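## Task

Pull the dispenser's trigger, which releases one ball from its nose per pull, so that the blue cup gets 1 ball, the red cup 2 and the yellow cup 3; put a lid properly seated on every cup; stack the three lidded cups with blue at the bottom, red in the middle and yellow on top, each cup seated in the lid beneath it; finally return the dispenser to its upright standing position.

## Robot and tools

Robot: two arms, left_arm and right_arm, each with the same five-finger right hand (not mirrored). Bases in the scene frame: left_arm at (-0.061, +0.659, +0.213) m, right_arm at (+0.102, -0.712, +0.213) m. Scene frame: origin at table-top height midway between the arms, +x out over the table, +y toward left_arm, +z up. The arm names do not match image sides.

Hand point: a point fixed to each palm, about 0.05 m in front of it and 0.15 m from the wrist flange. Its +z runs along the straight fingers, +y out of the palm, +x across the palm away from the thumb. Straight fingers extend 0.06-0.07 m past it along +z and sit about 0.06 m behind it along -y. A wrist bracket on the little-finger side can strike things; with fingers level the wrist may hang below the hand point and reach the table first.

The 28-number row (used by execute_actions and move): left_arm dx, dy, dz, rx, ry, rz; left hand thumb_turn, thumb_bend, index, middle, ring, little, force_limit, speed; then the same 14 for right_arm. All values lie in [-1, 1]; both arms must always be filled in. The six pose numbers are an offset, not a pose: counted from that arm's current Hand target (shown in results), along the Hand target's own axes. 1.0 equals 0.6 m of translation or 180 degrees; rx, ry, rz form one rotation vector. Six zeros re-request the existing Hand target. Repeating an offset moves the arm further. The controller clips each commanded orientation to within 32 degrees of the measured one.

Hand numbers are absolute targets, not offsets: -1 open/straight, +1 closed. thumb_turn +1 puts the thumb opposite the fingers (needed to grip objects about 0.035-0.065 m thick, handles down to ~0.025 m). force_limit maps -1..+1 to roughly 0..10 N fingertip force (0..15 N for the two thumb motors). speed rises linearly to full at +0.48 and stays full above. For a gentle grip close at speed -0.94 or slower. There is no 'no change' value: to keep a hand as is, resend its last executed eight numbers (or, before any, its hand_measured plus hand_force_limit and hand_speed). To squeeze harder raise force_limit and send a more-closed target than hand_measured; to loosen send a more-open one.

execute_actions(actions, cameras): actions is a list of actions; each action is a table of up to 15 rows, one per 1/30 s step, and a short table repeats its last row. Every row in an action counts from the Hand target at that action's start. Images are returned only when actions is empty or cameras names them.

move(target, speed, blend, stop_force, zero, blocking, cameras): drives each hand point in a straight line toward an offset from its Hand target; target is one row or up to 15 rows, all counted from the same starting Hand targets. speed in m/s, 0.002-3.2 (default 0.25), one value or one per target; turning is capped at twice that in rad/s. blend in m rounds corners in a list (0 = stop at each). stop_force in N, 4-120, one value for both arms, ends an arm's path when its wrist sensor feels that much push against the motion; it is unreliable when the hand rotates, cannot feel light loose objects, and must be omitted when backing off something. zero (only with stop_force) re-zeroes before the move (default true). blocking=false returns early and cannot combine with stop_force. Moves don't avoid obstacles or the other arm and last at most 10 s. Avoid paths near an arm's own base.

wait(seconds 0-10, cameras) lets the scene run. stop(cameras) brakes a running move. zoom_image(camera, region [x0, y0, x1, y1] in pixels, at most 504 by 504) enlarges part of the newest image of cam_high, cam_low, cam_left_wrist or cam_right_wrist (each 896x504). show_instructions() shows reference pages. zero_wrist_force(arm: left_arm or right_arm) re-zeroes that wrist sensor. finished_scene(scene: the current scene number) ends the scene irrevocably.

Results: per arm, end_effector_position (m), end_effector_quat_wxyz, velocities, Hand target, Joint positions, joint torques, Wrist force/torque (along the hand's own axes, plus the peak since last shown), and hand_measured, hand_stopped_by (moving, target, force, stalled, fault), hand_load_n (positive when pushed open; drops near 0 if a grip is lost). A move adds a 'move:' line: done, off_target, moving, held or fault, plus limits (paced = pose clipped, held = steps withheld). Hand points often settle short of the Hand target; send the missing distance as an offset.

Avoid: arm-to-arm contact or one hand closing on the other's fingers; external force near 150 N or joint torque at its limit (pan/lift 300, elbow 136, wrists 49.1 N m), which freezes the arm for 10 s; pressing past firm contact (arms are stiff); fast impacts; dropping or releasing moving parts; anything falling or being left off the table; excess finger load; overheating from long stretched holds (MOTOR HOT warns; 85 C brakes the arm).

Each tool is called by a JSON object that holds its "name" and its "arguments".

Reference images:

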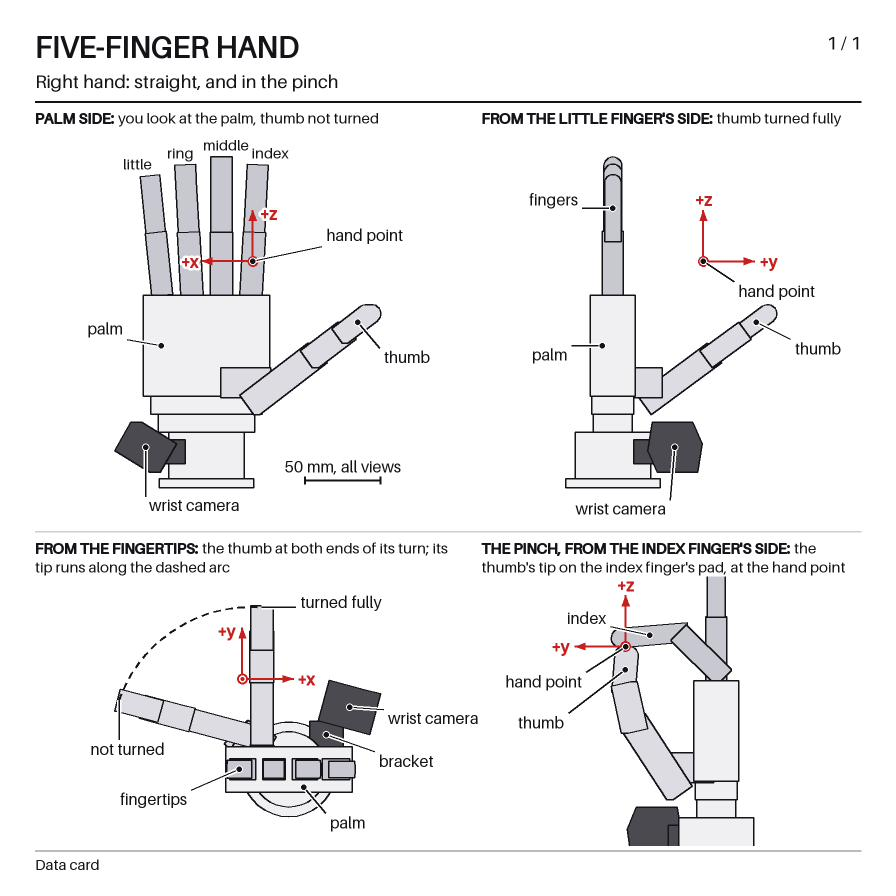

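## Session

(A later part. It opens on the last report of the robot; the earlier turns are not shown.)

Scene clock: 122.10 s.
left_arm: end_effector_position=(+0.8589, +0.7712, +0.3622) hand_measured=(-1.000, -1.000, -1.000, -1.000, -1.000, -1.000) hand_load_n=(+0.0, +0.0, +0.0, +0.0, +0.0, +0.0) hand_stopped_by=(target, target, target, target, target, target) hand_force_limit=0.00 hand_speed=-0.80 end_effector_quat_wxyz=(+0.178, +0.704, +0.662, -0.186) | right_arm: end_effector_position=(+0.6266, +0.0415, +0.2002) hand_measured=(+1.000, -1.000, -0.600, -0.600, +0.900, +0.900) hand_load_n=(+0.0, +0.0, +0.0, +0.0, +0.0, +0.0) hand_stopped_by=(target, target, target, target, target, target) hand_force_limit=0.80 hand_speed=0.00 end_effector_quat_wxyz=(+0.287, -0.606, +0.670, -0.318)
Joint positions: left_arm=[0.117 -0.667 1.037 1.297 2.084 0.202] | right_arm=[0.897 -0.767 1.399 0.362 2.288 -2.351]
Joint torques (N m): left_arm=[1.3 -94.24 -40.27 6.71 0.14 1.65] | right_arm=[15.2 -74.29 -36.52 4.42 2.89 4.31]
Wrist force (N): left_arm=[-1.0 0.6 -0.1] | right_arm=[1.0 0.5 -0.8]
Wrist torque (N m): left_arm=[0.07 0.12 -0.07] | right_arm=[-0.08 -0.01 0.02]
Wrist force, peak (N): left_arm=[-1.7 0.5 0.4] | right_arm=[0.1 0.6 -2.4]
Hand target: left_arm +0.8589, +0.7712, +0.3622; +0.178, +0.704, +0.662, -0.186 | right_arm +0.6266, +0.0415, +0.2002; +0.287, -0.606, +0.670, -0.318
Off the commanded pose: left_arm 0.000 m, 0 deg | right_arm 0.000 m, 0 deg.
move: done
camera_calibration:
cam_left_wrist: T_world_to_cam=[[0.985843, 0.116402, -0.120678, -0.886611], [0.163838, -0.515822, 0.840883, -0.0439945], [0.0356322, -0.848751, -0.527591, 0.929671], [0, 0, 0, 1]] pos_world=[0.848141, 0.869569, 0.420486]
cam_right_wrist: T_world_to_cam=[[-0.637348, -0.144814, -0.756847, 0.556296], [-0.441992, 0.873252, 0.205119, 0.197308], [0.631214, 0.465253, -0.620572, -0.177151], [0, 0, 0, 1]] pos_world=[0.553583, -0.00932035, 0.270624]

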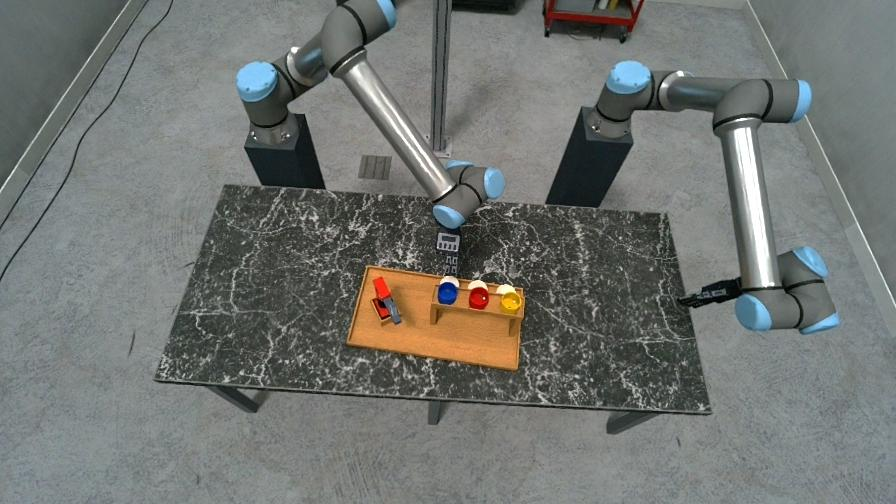

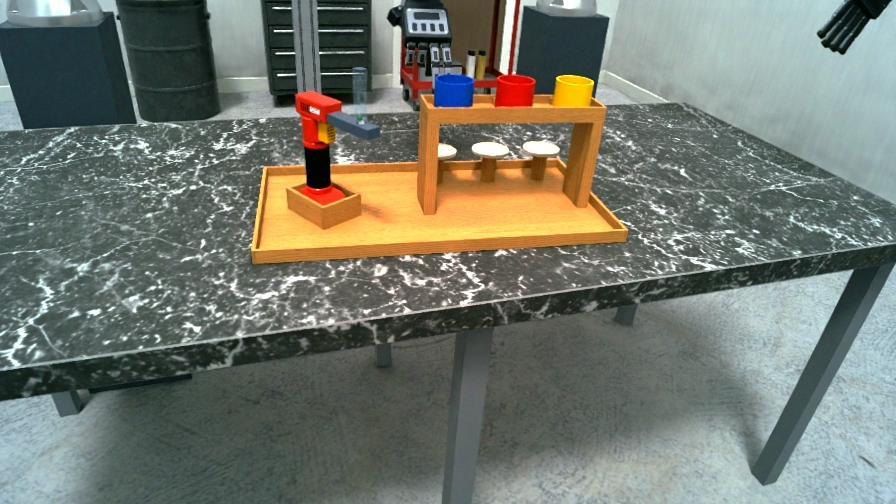

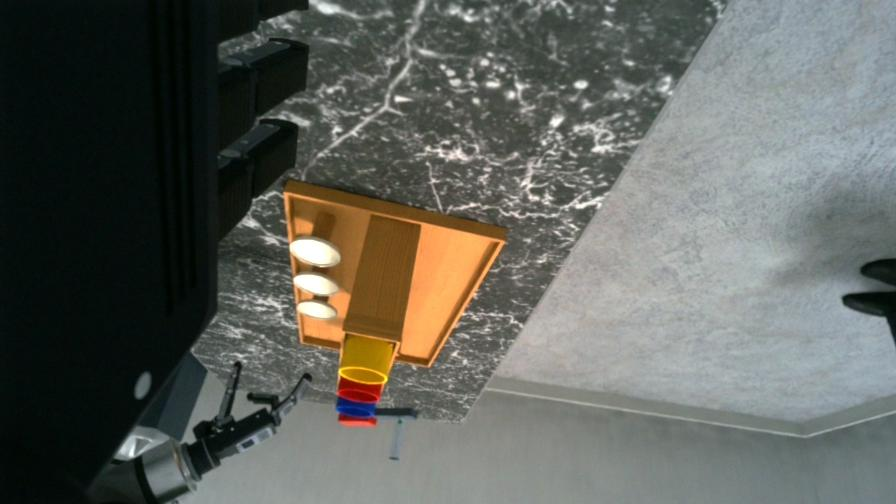

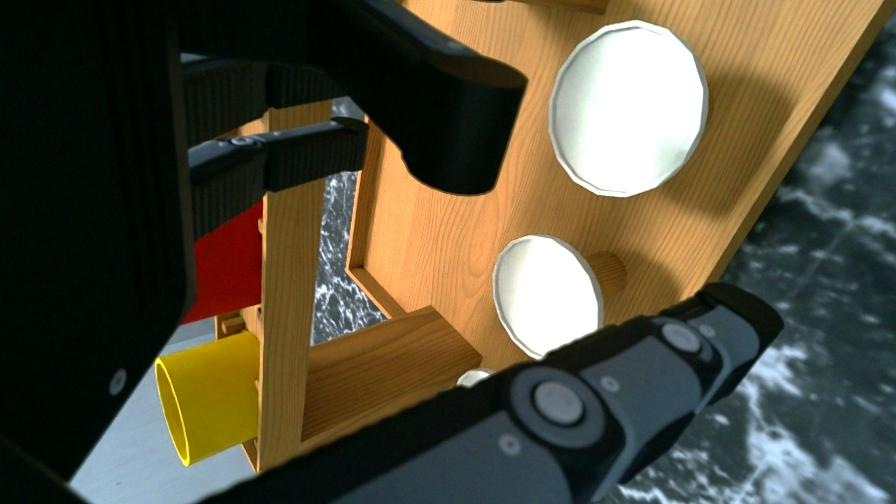

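{"name": "move", "arguments": {"target": [0,0,0,0,0,0,-1,-1,-1,-1,-1,-1,0,-0.8,-0.00612,0.0923,0.08507,0,0,0,1,-1,-0.6,-0.6,0.9,0.9,0.8,0], "speed": 0.15, "cameras": ["cam_low","cam_high","cam_left_wrist","cam_right_wrist"]}}

{"name": "zoom_image", "arguments": {"camera": "cam_right_wrist", "region": [400, 0, 896, 400]}}

{"name": "zoom_image", "arguments": {"camera": "cam_low", "region": [400, 60, 540, 220]}}

{"name": "zoom_image", "arguments": {"camera": "cam_left_wrist", "region": [220, 290, 440, 430]}}

Scene clock: 125.50 s.
left_arm: end_effector_position=(+0.8589, +0.7712, +0.3622) hand_measured=(-1.000, -1.000, -1.000, -1.000, -1.000, -1.000) hand_load_n=(+0.0, +0.0, +0.0, +0.0, +0.0, +0.0) hand_stopped_by=(target, target, target, target, target, target) hand_force_limit=0.00 hand_speed=-0.80 end_effector_quat_wxyz=(+0.178, +0.704, +0.662, -0.186) | right_arm: end_effector_position=(+0.6314, +0.0446, +0.1254) hand_measured=(+1.000, -1.000, -0.600, -0.600, +0.900, +0.900) hand_load_n=(+0.0, +0.0, +0.0, +0.0, +0.0, +0.0) hand_stopped_by=(target, target, target, target, target, target) hand_force_limit=0.80 hand_speed=0.00 end_effector_quat_wxyz=(+0.287, -0.606, +0.670, -0.318)
Joint positions: left_arm=[0.117 -0.667 1.037 1.297 2.084 0.202] | right_arm=[0.894 -0.683 1.397 0.279 2.287 -2.354]
Joint torques (N m): left_arm=[1.57 -96.14 -38.9 6.76 0.9 1.87] | right_arm=[-4.67 -74.05 -34.97 0.04 -1.36 -4]
Wrist force (N): left_arm=[-1.4 0.4 -0.4] | right_arm=[0.9 1.0 -1.3]
Wrist torque (N m): left_arm=[0.06 0.18 -0.09] | right_arm=[0.01 0.02 0.26]
Wrist force, peak (N): left_arm=[-1.8 0.4 0.1] | right_arm=[1.2 -0.1 -2.1]
Hand target: left_arm +0.8589, +0.7712, +0.3622; +0.178, +0.704, +0.662, -0.186 | right_arm +0.6315, +0.0447, +0.1250; +0.287, -0.606, +0.670, -0.318
Off the commanded pose: left_arm 0.000 m, 0 deg | right_arm 0.000 m, 0 deg.
move: done
camera_calibration:
cam_left_wrist: T_world_to_cam=[[0.985843, 0.116402, -0.120678, -0.886611], [0.163838, -0.515822, 0.840883, -0.0439945], [0.0356322, -0.848751, -0.527591, 0.929671], [0, 0, 0, 1]] pos_world=[0.848141, 0.869569, 0.420486]
cam_right_wrist: T_world_to_cam=[[-0.637348, -0.144814, -0.756847, 0.50318], [-0.441992, 0.873252, 0.205119, 0.21213], [0.631214, 0.465253, -0.620572, -0.228167], [0, 0, 0, 1]] pos_world=[0.558483, -0.00622035, 0.195724]

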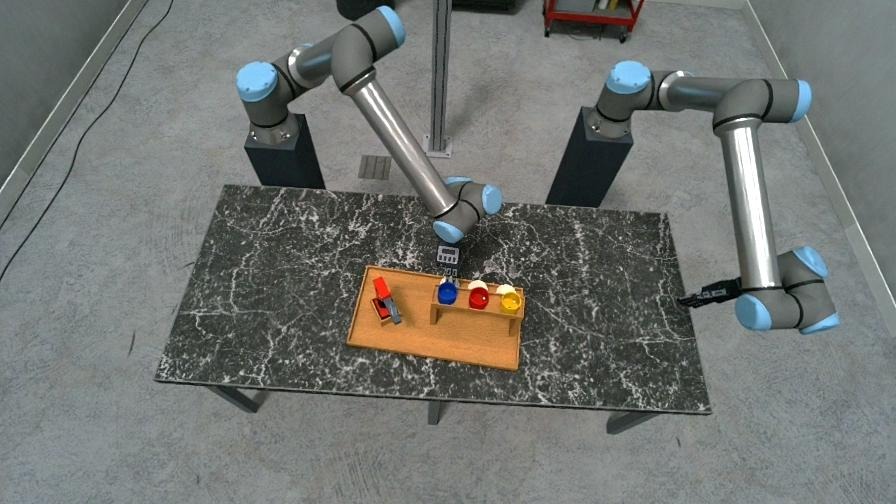

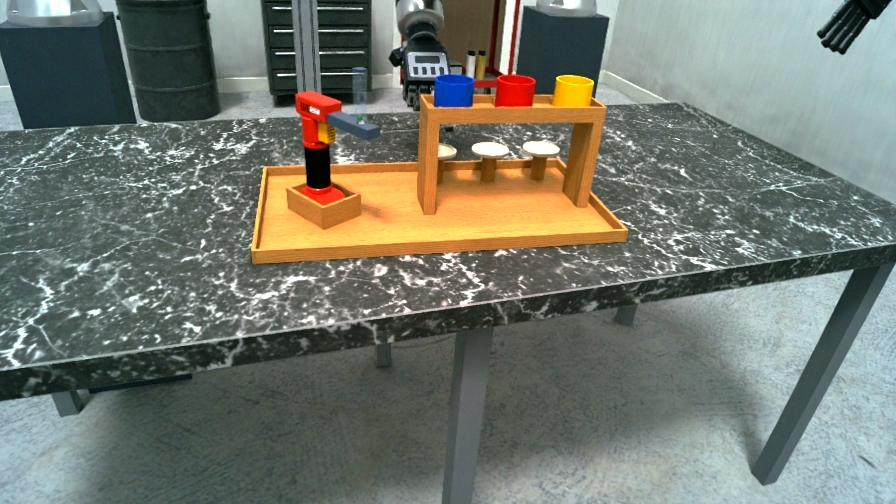

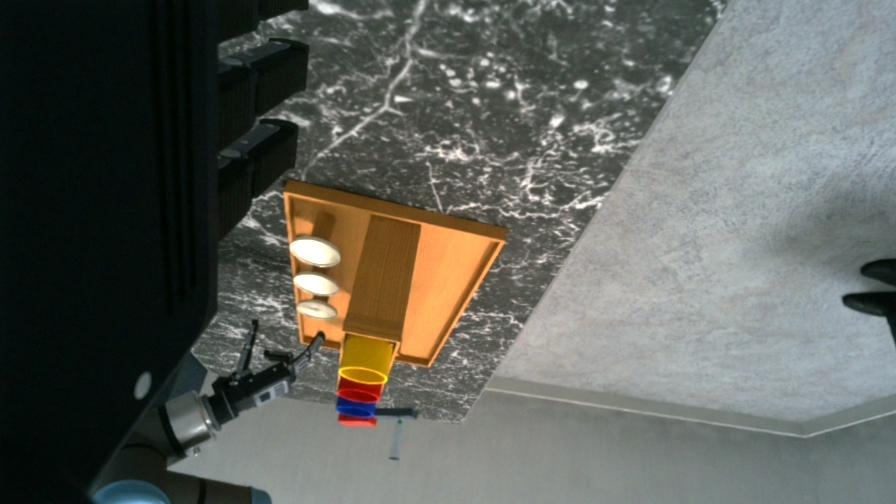

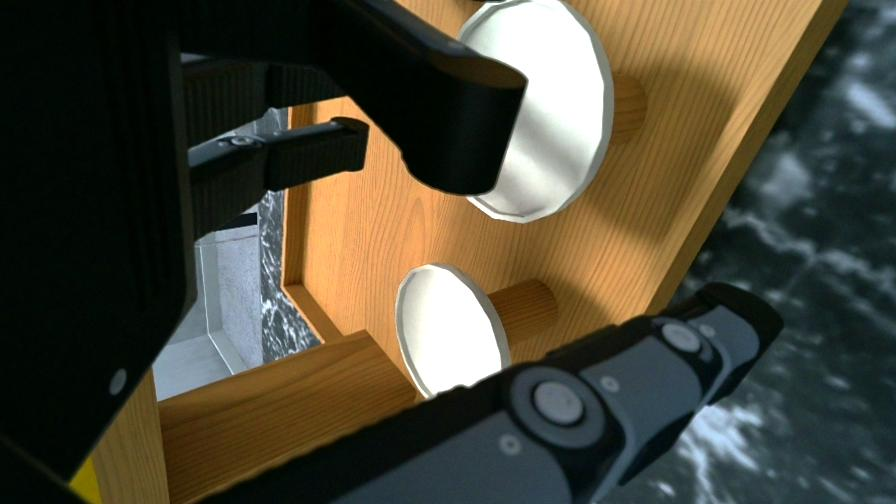

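Scaled by 1.016 from the camera's 896x504 image, which has a finer 1280x720 frame.

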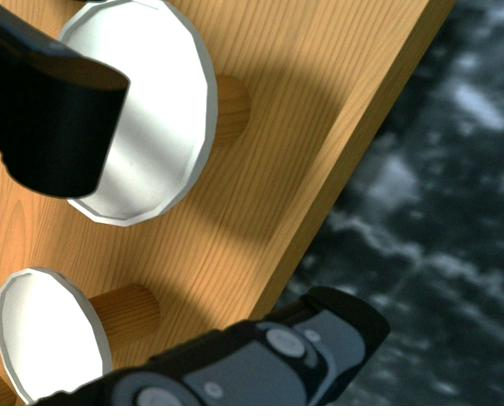

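Scaled by 3.150 from the camera's 896x504 image, which has a finer 1280x720 frame.

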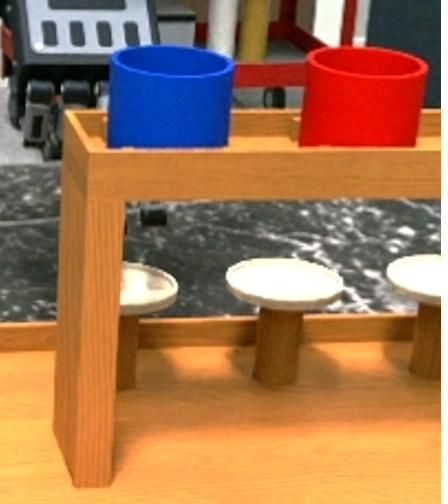

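Scaled by 2.291 from the camera's 896x504 image, which has a finer 1280x720 frame.

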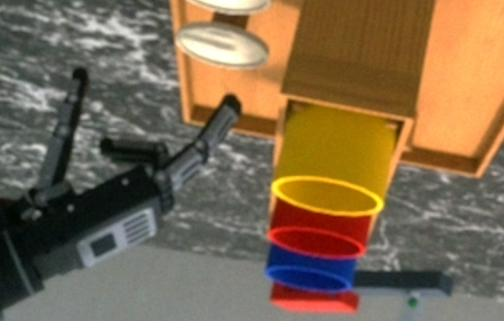

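{"name": "move", "arguments": {"target": [[0,0,0,0,0,0,-1,-1,-1,-1,-1,-1,0,-0.8,0.00383,-0.04119,0.06879,0,0,0,1,-1,-0.6,-0.6,0.9,0.9,0.8,0],[0,0,0,0,0,0,-1,-1,-1,-1,-1,-1,0,-0.8,0.00383,-0.02442,0.0825,0,0,0,1,-1,-0.6,-0.6,0.9,0.9,0.8,0]], "blend": [0.005,0], "speed": 0.1, "cameras": ["cam_low","cam_high","cam_left_wrist","cam_right_wrist"]}}

{"name": "zoom_image", "arguments": {"camera": "cam_low", "region": [400, 90, 510, 220]}}

{"name": "zoom_image", "arguments": {"camera": "cam_left_wrist", "region": [220, 270, 400, 380]}}

{"name": "zoom_image", "arguments": {"camera": "cam_high", "region": [420, 240, 500, 320]}}

Scene clock: 128.47 s.
left_arm: end_effector_position=(+0.8589, +0.7712, +0.3622) hand_measured=(-1.000, -1.000, -1.000, -1.000, -1.000, -1.000) hand_load_n=(+0.0, +0.0, +0.0, +0.0, +0.0, +0.0) hand_stopped_by=(target, target, target, target, target, target) hand_force_limit=0.00 hand_speed=-0.80 end_effector_quat_wxyz=(+0.178, +0.704, +0.662, -0.186) | right_arm: end_effector_position=(+0.6785, +0.0376, +0.1054) hand_measured=(+1.000, -1.000, -0.600, -0.600, +0.900, +0.900) hand_load_n=(+0.0, +0.0, +0.0, +0.0, +0.0, +0.0) hand_stopped_by=(target, target, target, target, target, target) hand_force_limit=0.80 hand_speed=0.00 end_effector_quat_wxyz=(+0.287, -0.606, +0.670, -0.318)
Joint positions: left_arm=[0.117 -0.667 1.037 1.297 2.084 0.202] | right_arm=[0.844 -0.648 1.362 0.244 2.259 -2.408]
Joint torques (N m): left_arm=[2.2 -96.1 -38 6.6 0.48 1.75] | right_arm=[-6.11 -80.63 -35.1 -0.17 -1.26 -4.16]
Wrist force (N): left_arm=[-1.4 0.4 -0.1] | right_arm=[0.4 0.9 -1.1]
Wrist torque (N m): left_arm=[0.04 0.18 -0.10] | right_arm=[-0.03 0.06 0.21]
Wrist force, peak (N): left_arm=[-1.7 0.5 0.1] | right_arm=[0.6 1.3 -2.6]
Hand target: left_arm +0.8589, +0.7712, +0.3622; +0.178, +0.704, +0.662, -0.186 | right_arm +0.6786, +0.0376, +0.1051; +0.287, -0.606, +0.670, -0.318
Off the commanded pose: left_arm 0.000 m, 0 deg | right_arm 0.000 m, 0 deg.
move: done
camera_calibration:
cam_left_wrist: T_world_to_cam=[[0.985843, 0.116402, -0.120678, -0.886611], [0.163838, -0.515822, 0.840883, -0.0439945], [0.0356322, -0.848751, -0.527591, 0.929671], [0, 0, 0, 1]] pos_world=[0.848141, 0.869569, 0.420486]
cam_right_wrist: T_world_to_cam=[[-0.637348, -0.144814, -0.756847, 0.51697], [-0.441992, 0.873252, 0.205119, 0.243206], [0.631214, 0.465253, -0.620572, -0.266942], [0, 0, 0, 1]] pos_world=[0.605483, -0.0133204, 0.175724]

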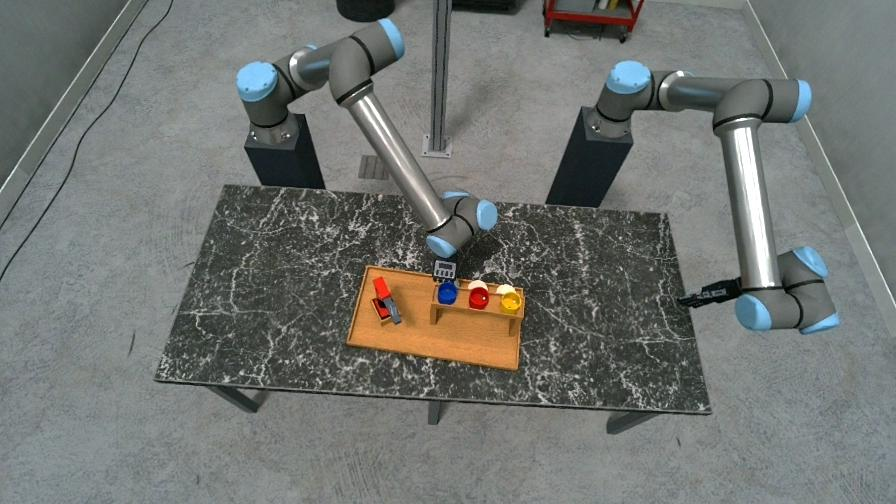

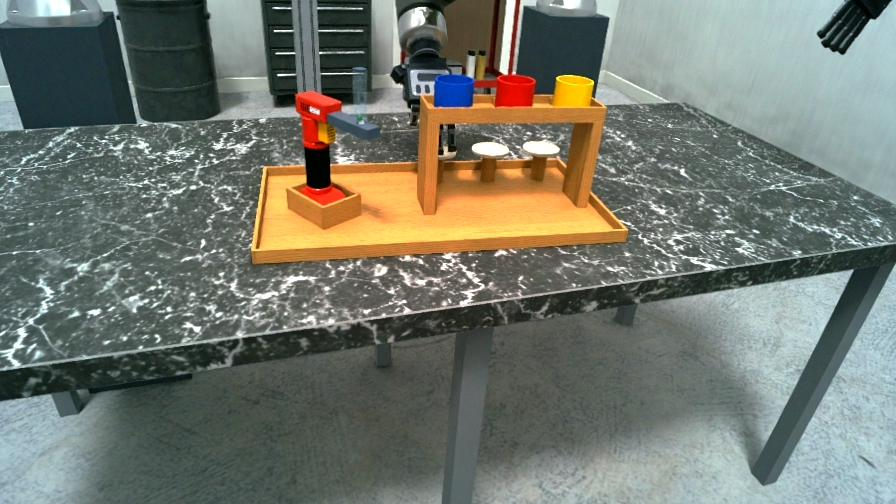

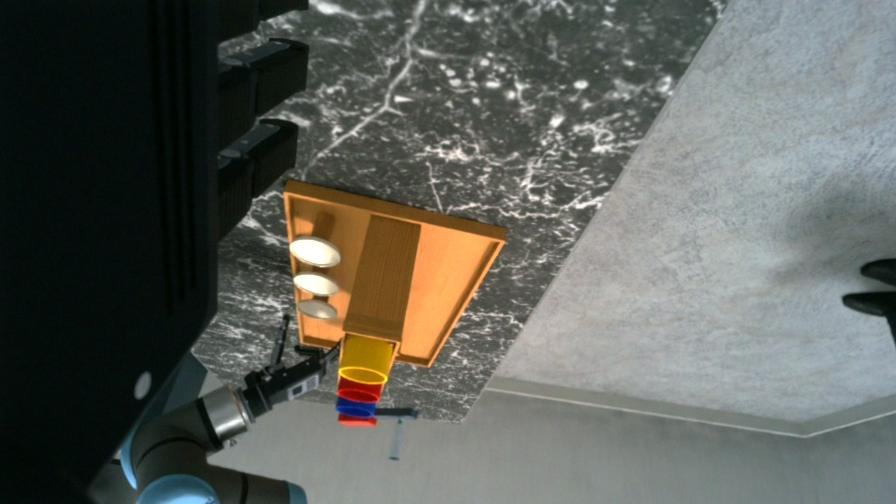

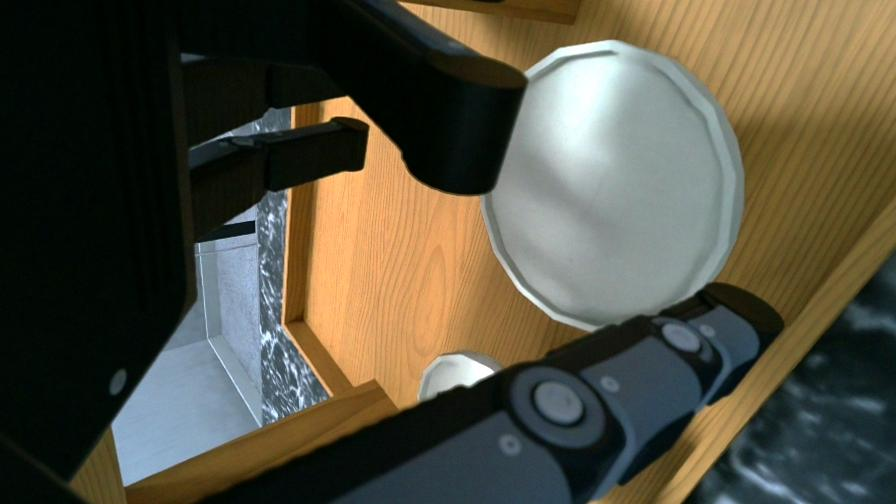

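Scaled by 3.877 from the camera's 896x504 image, which has a finer 1280x720 frame.

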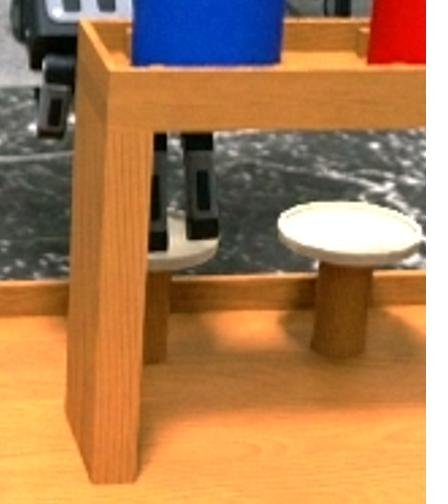

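Scaled by 2.800 from the camera's 896x504 image, which has a finer 1280x720 frame.

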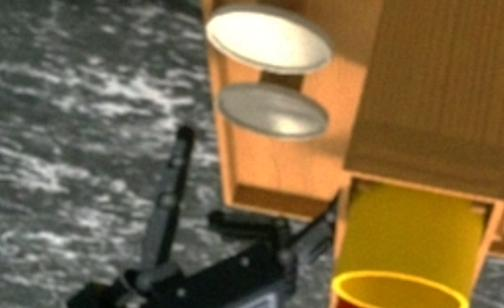

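Scaled by 6.300 from the camera's 896x504 image, which has a finer 1280x720 frame.

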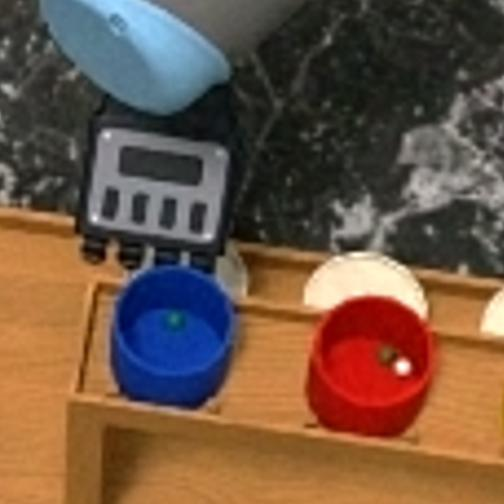

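{"name": "move", "arguments": {"target": [0,0,0,0,0,0,-1,-1,-1,-1,-1,-1,0,-0.8,0,0.03754,0.0307,0,0,0,1,-1,-0.6,-0.6,0.9,0.9,0.8,0], "speed": 0.03, "stop_force": 4, "cameras": ["cam_low","cam_right_wrist"]}}

{"name": "zoom_image", "arguments": {"camera": "cam_low", "region": [400, 90, 510, 220]}}

Scene clock: 131.93 s.
left_arm: end_effector_position=(+0.8589, +0.7712, +0.3622) hand_measured=(-1.000, -1.000, -1.000, -1.000, -1.000, -1.000) hand_load_n=(+0.0, +0.0, +0.0, +0.0, +0.0, +0.0) hand_stopped_by=(target, target, target, target, target, target) hand_force_limit=0.00 hand_speed=-0.80 end_effector_quat_wxyz=(+0.178, +0.704, +0.662, -0.186) | right_arm: end_effector_position=(+0.6787, +0.0376, +0.0760) hand_measured=(+1.000, -1.000, -0.600, -0.600, +0.900, +0.900) hand_load_n=(+0.0, +0.0, +0.0, +0.0, +0.0, +0.5) hand_stopped_by=(target, target, target, target, target, target) hand_force_limit=0.80 hand_speed=0.00 end_effector_quat_wxyz=(+0.287, -0.606, +0.670, -0.318)
Joint positions: left_arm=[0.117 -0.667 1.037 1.297 2.084 0.202] | right_arm=[0.844 -0.616 1.36 0.213 2.258 -2.409]
Joint torques (N m): left_arm=[5.09 -93.91 -38.43 6.49 0.59 2.14] | right_arm=[-6.9 -78.78 -34.61 -0.34 -1.38 -4.13]
Wrist force (N): left_arm=[-1.2 0.5 0.0] | right_arm=[0.4 1.5 -1.2]
Wrist torque (N m): left_arm=[0.05 0.14 -0.08] | right_arm=[0.06 0.10 0.21]
Wrist force, peak (N): left_arm=[-1.7 0.8 0.1] | right_arm=[-0.1 1.8 -1.6]
Hand target: left_arm +0.8589, +0.7712, +0.3622; +0.178, +0.704, +0.662, -0.186 | right_arm +0.6787, +0.0375, +0.0760; +0.287, -0.606, +0.670, -0.318
Off the commanded pose: left_arm 0.000 m, 0 deg | right_arm 0.000 m, 0 deg.
move: done
camera_calibration:
cam_right_wrist: T_world_to_cam=[[-0.637348, -0.144814, -0.756847, 0.494847], [-0.441992, 0.873252, 0.205119, 0.249325], [0.631214, 0.465253, -0.620572, -0.285313], [0, 0, 0, 1]] pos_world=[0.605683, -0.0133204, 0.146324]
Images, in order (width x height): cam_low 896x504, cam_right_wrist 896x504.

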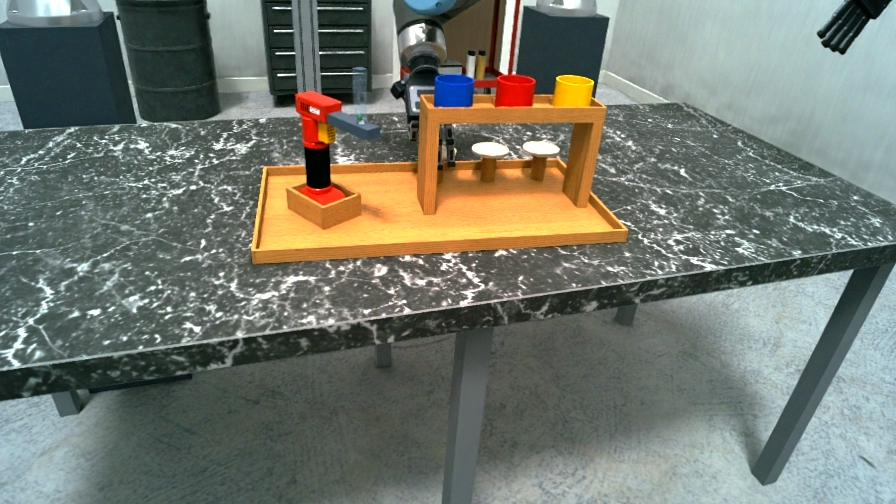

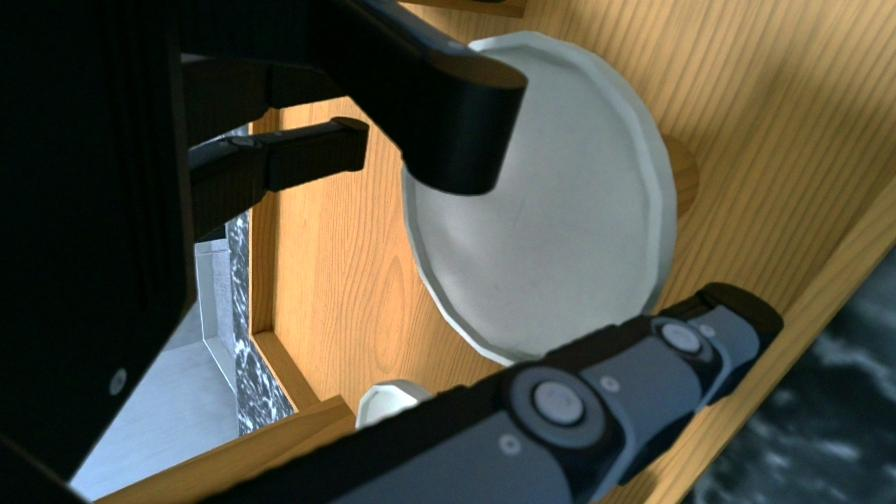

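Scaled by 3.877 from the camera's 896x504 image, which has a finer 1280x720 frame.

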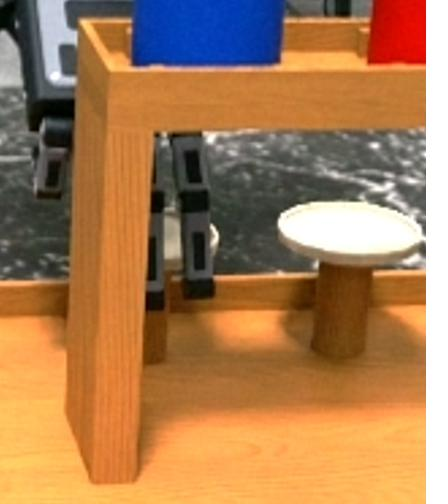

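{"name": "execute_actions", "arguments": {"actions": [[[0,0,0,0,0,0,-1,-1,-1,-1,-1,-1,0,-0.8,0,0,0,0,0,0,1,-1,0.2,0.2,0.9,0.9,-0.4,-0.88]]]}}

{"name": "wait", "arguments": {"seconds": 2.5, "cameras": ["cam_right_wrist","cam_low"]}}

Scene clock: 134.03 s.
left_arm: end_effector_position=(+0.8589, +0.7712, +0.3622) hand_measured=(-1.000, -1.000, -1.000, -1.000, -1.000, -1.000) hand_load_n=(+0.0, +0.0, +0.0, +0.0, +0.0, +0.0) hand_stopped_by=(target, target, target, target, target, target) hand_force_limit=0.00 hand_speed=-0.80 end_effector_quat_wxyz=(+0.178, +0.704, +0.662, -0.186) | right_arm: end_effector_position=(+0.6787, +0.0376, +0.0760) hand_measured=(+1.000, -1.000, -0.156, -0.166, +0.900, +0.900) hand_load_n=(+0.0, +1.0, +7.0, +2.0, +0.0, +0.0) hand_stopped_by=(target, target, force, force, target, target) hand_force_limit=-0.40 hand_speed=-0.88 end_effector_quat_wxyz=(+0.287, -0.606, +0.670, -0.318)
Joint positions: left_arm=[0.117 -0.667 1.037 1.297 2.084 0.202] | right_arm=[0.844 -0.616 1.36 0.213 2.258 -2.409]
Joint torques (N m): left_arm=[2.38 -97.44 -39.59 6.97 0.5 2.23] | right_arm=[-6.27 -79.33 -33.31 0.21 -1.08 -4.25]
Wrist force (N): left_arm=[-1.3 0.4 0.3] | right_arm=[0.4 1.0 -1.3]
Wrist torque (N m): left_arm=[0.01 0.15 -0.09] | right_arm=[0.00 0.11 0.20]
Wrist force, peak (N): left_arm=[-1.7 0.8 0.3] | right_arm=[-0.1 1.4 -2.1]
Hand target: left_arm +0.8589, +0.7712, +0.3622; +0.178, +0.704, +0.662, -0.186 | right_arm +0.6787, +0.0375, +0.0760; +0.287, -0.606, +0.670, -0.318
Off the commanded pose: left_arm 0.000 m, 0 deg | right_arm 0.000 m, 0 deg.

Scene clock: 136.53 s.
left_arm: end_effector_position=(+0.8589, +0.7712, +0.3622) hand_measured=(-1.000, -1.000, -1.000, -1.000, -1.000, -1.000) hand_load_n=(+0.0, +0.0, +0.0, +0.0, +0.0, +0.0) hand_stopped_by=(target, target, target, target, target, target) hand_force_limit=0.00 hand_speed=-0.80 end_effector_quat_wxyz=(+0.178, +0.704, +0.662, -0.186) | right_arm: end_effector_position=(+0.6787, +0.0376, +0.0760) hand_measured=(+1.000, -1.000, -0.156, -0.166, +0.900, +0.900) hand_load_n=(+0.0, +1.0, +6.5, +2.0, +0.0, +0.0) hand_stopped_by=(target, target, force, force, target, target) hand_force_limit=-0.40 hand_speed=-0.88 end_effector_quat_wxyz=(+0.287, -0.606, +0.670, -0.318)
Joint positions: left_arm=[0.117 -0.667 1.037 1.297 2.084 0.202] | right_arm=[0.844 -0.616 1.36 0.213 2.258 -2.409]
Joint torques (N m): left_arm=[3.35 -98.52 -38.47 6.78 0.57 1.79] | right_arm=[-5.45 -79.91 -31.06 0.72 -0.86 -4.04]
Wrist force (N): left_arm=[-1.4 0.5 0.2] | right_arm=[0.3 1.1 -1.4]
Wrist torque (N m): left_arm=[0.03 0.16 -0.09] | right_arm=[0.01 0.13 0.19]
Wrist force, peak (N): left_arm=[-1.6 0.4 0.1] | right_arm=[0.4 1.3 -1.8]
Hand target: left_arm +0.8589, +0.7712, +0.3622; +0.178, +0.704, +0.662, -0.186 | right_arm +0.6787, +0.0375, +0.0760; +0.287, -0.606, +0.670, -0.318
Off the commanded pose: left_arm 0.000 m, 0 deg | right_arm 0.000 m, 0 deg.
wait: 2.50 s; at rest by 0.17 s
camera_calibration:
cam_right_wrist: T_world_to_cam=[[-0.637348, -0.144814, -0.756847, 0.494847], [-0.441992, 0.873252, 0.205119, 0.249325], [0.631214, 0.465253, -0.620572, -0.285313], [0, 0, 0, 1]] pos_world=[0.605683, -0.0133204, 0.146324]
Images, in order (width x height): cam_low 896x504, cam_right_wrist 896x504.

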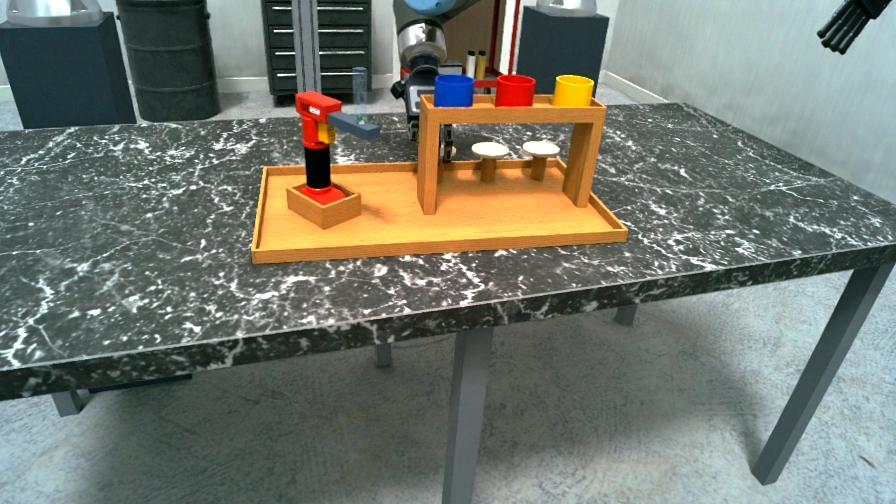

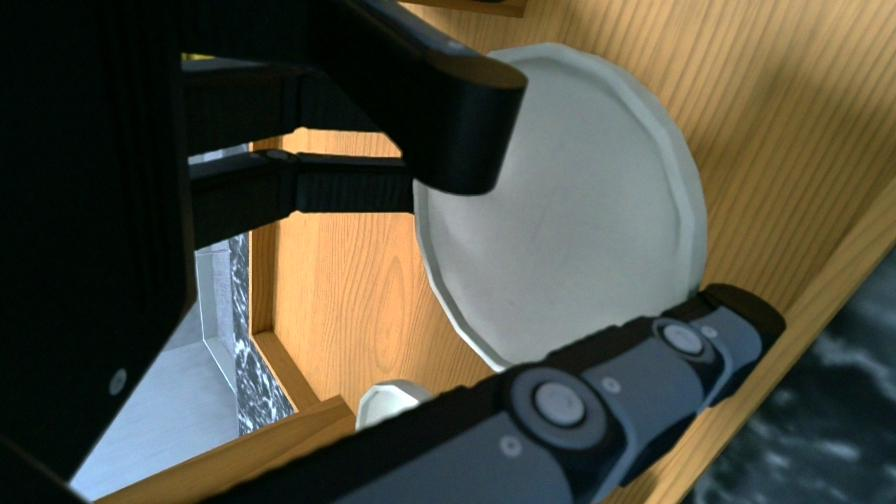

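{"name": "move", "arguments": {"target": [[0,0,0,0,0,0,-1,-1,-1,-1,-1,-1,0,-0.8,0,-0.0387,-0.03165,0,0,0,1,-1,0.2,0.2,0.9,0.9,-0.4,-0.88],[0,0,0,0,0,0,-1,-1,-1,-1,-1,-1,0,-0.8,0,0.0246,-0.10905,0,0,0,1,-1,0.2,0.2,0.9,0.9,-0.4,-0.88],[0,0,0,0,0,0,-1,-1,-1,-1,-1,-1,0,-0.8,0,-0.20631,-0.2979,0,0,0,1,-1,0.2,0.2,0.9,0.9,-0.4,-0.88],[0,0,0,0,0,0,-1,-1,-1,-1,-1,-1,0,-0.8,0.00117,-0.37915,-0.0734,0,0,0,1,-1,0.2,0.2,0.9,0.9,-0.4,-0.88]], "blend": [0.005,0.02,0.03,0], "speed": [0.06,0.15,0.2,0.15], "cameras": ["cam_low","cam_high","cam_left_wrist","cam_right_wrist"]}}

{"name": "zoom_image", "arguments": {"camera": "cam_low", "region": [410, 40, 500, 130]}}

{"name": "zoom_image", "arguments": {"camera": "cam_left_wrist", "region": [270, 330, 450, 470]}}

{"name": "zoom_image", "arguments": {"camera": "cam_high", "region": [420, 260, 480, 320]}}

Scene clock: 141.83 s.
left_arm: end_effector_position=(+0.8589, +0.7712, +0.3622) hand_measured=(-1.000, -1.000, -1.000, -1.000, -1.000, -1.000) hand_load_n=(+0.0, +0.0, +0.0, -0.5, +0.0, +0.0) hand_stopped_by=(target, target, target, target, target, target) hand_force_limit=0.00 hand_speed=-0.80 end_effector_quat_wxyz=(+0.178, +0.704, +0.662, -0.186) | right_arm: end_effector_position=(+0.7875, +0.0261, +0.2802) hand_measured=(+1.000, -1.000, -0.156, -0.166, +0.900, +0.900) hand_load_n=(-0.5, +1.0, +6.5, +1.5, +0.0, +0.0) hand_stopped_by=(target, target, force, force, target, target) hand_force_limit=-0.40 hand_speed=-0.88 end_effector_quat_wxyz=(+0.287, -0.606, +0.670, -0.318)
Joint positions: left_arm=[0.117 -0.667 1.037 1.297 2.084 0.202] | right_arm=[0.742 -0.752 1.19 0.457 2.197 -2.512]
Joint torques (N m): left_arm=[3.13 -97.25 -37.8 6.73 0.95 1.85] | right_arm=[-5.63 -79.32 -42.46 4.03 -1.39 -4.31]
Wrist force (N): left_arm=[-1.4 0.3 0.1] | right_arm=[-0.2 0.4 -0.8]
Wrist torque (N m): left_arm=[0.01 0.16 -0.09] | right_arm=[-0.13 0.16 0.18]
Wrist force, peak (N): left_arm=[-1.8 0.4 -0.2] | right_arm=[1.1 2.1 -1.5]
Hand target: left_arm +0.8589, +0.7712, +0.3622; +0.178, +0.704, +0.662, -0.186 | right_arm +0.7877, +0.0260, +0.2801; +0.287, -0.606, +0.670, -0.318
Off the commanded pose: left_arm 0.000 m, 0 deg | right_arm 0.000 m, 0 deg.
move: done
camera_calibration:
cam_left_wrist: T_world_to_cam=[[0.985843, 0.116402, -0.120678, -0.886611], [0.163838, -0.515822, 0.840883, -0.0439945], [0.0356322, -0.848751, -0.527591, 0.929671], [0, 0, 0, 1]] pos_world=[0.848141, 0.869569, 0.420486]
cam_right_wrist: T_world_to_cam=[[-0.637319, -0.144869, -0.75686, 0.717056], [-0.442033, 0.873243, 0.205071, 0.265617], [0.631214, 0.465253, -0.620571, -0.221918], [0, 0, 0, 1]] pos_world=[0.714483, -0.0248204, 0.350524]

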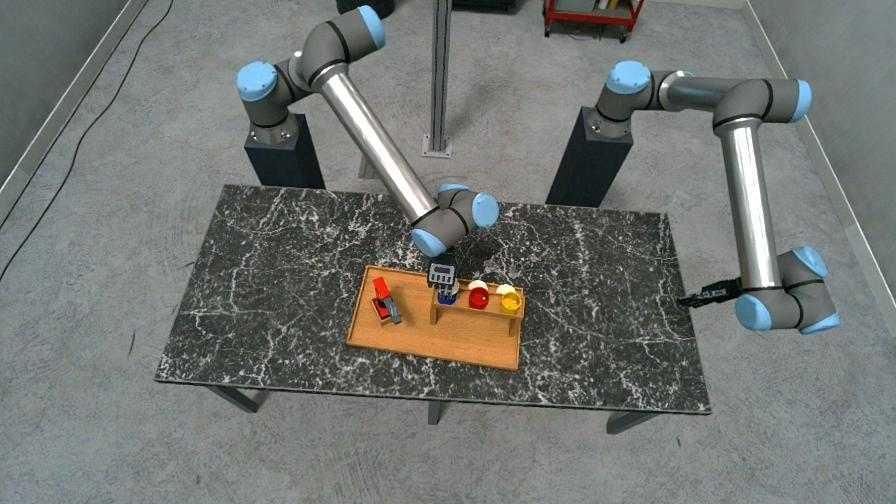

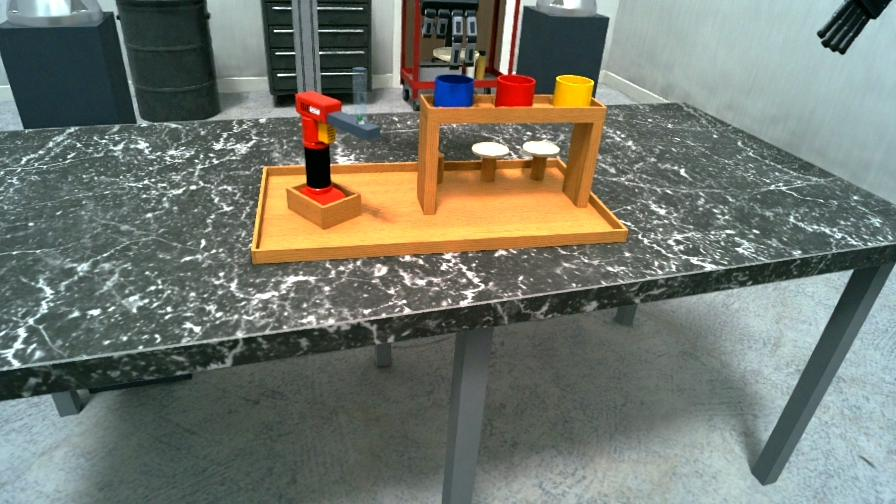

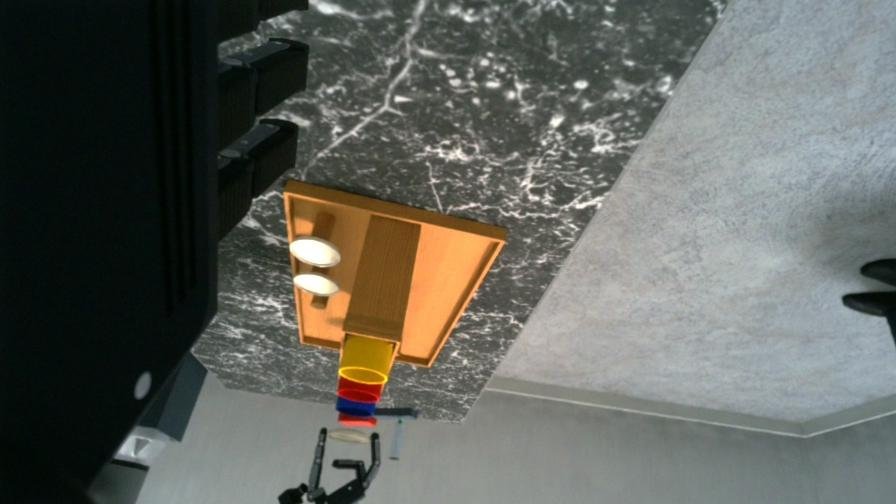

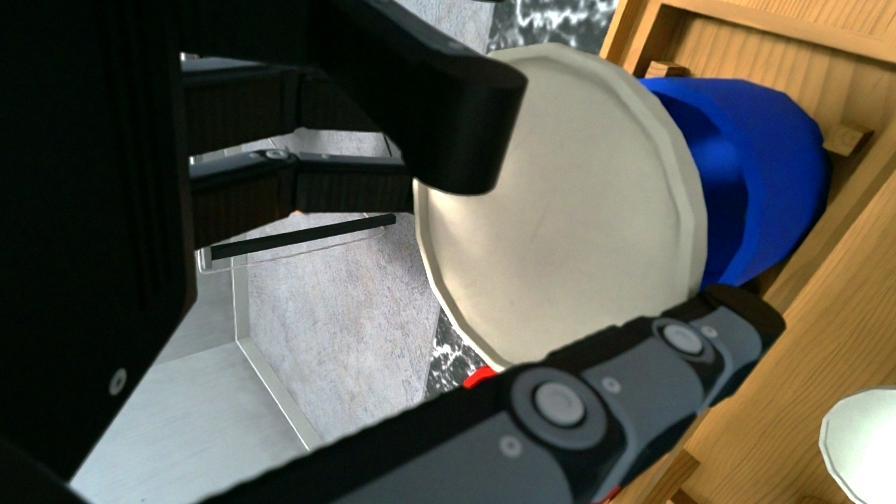

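Scaled by 5.600 from the camera's 896x504 image, which has a finer 1280x720 frame.

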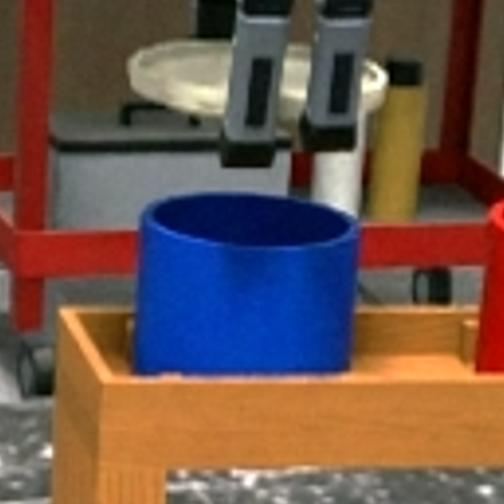

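Scaled by 2.800 from the camera's 896x504 image, which has a finer 1280x720 frame.

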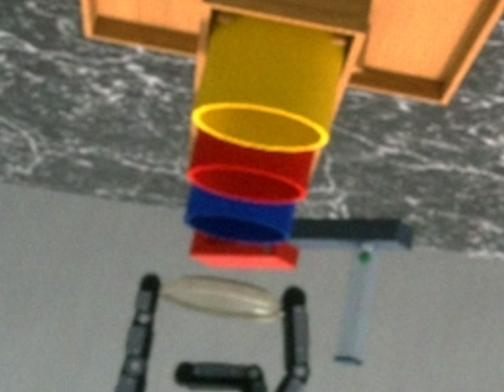

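Scaled by 8.400 from the camera's 896x504 image, which has a finer 1280x720 frame.

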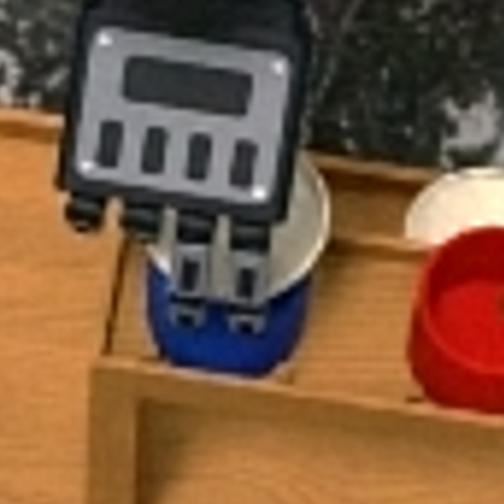

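{"name": "zoom_image", "arguments": {"camera": "cam_low", "region": [425, 35, 485, 95]}}

{"name": "zoom_image", "arguments": {"camera": "cam_left_wrist", "region": [310, 380, 400, 470]}}

Scaled by 8.400 from the camera's 896x504 image, which has a finer 1280x720 frame.

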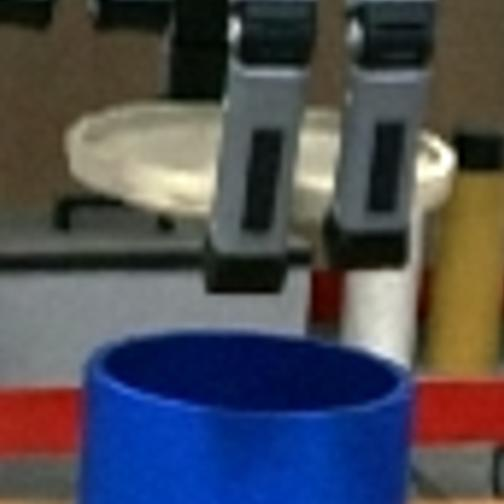

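Scaled by 5.600 from the camera's 896x504 image, which has a finer 1280x720 frame.

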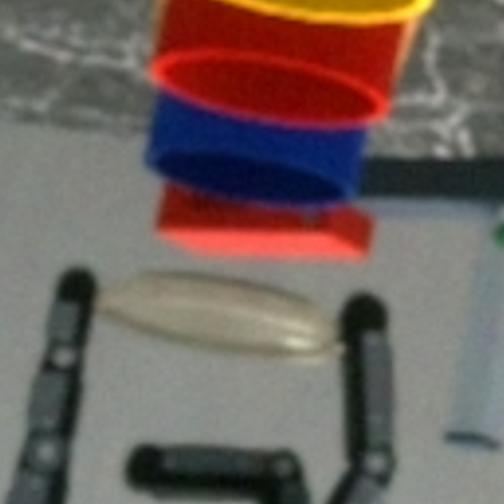

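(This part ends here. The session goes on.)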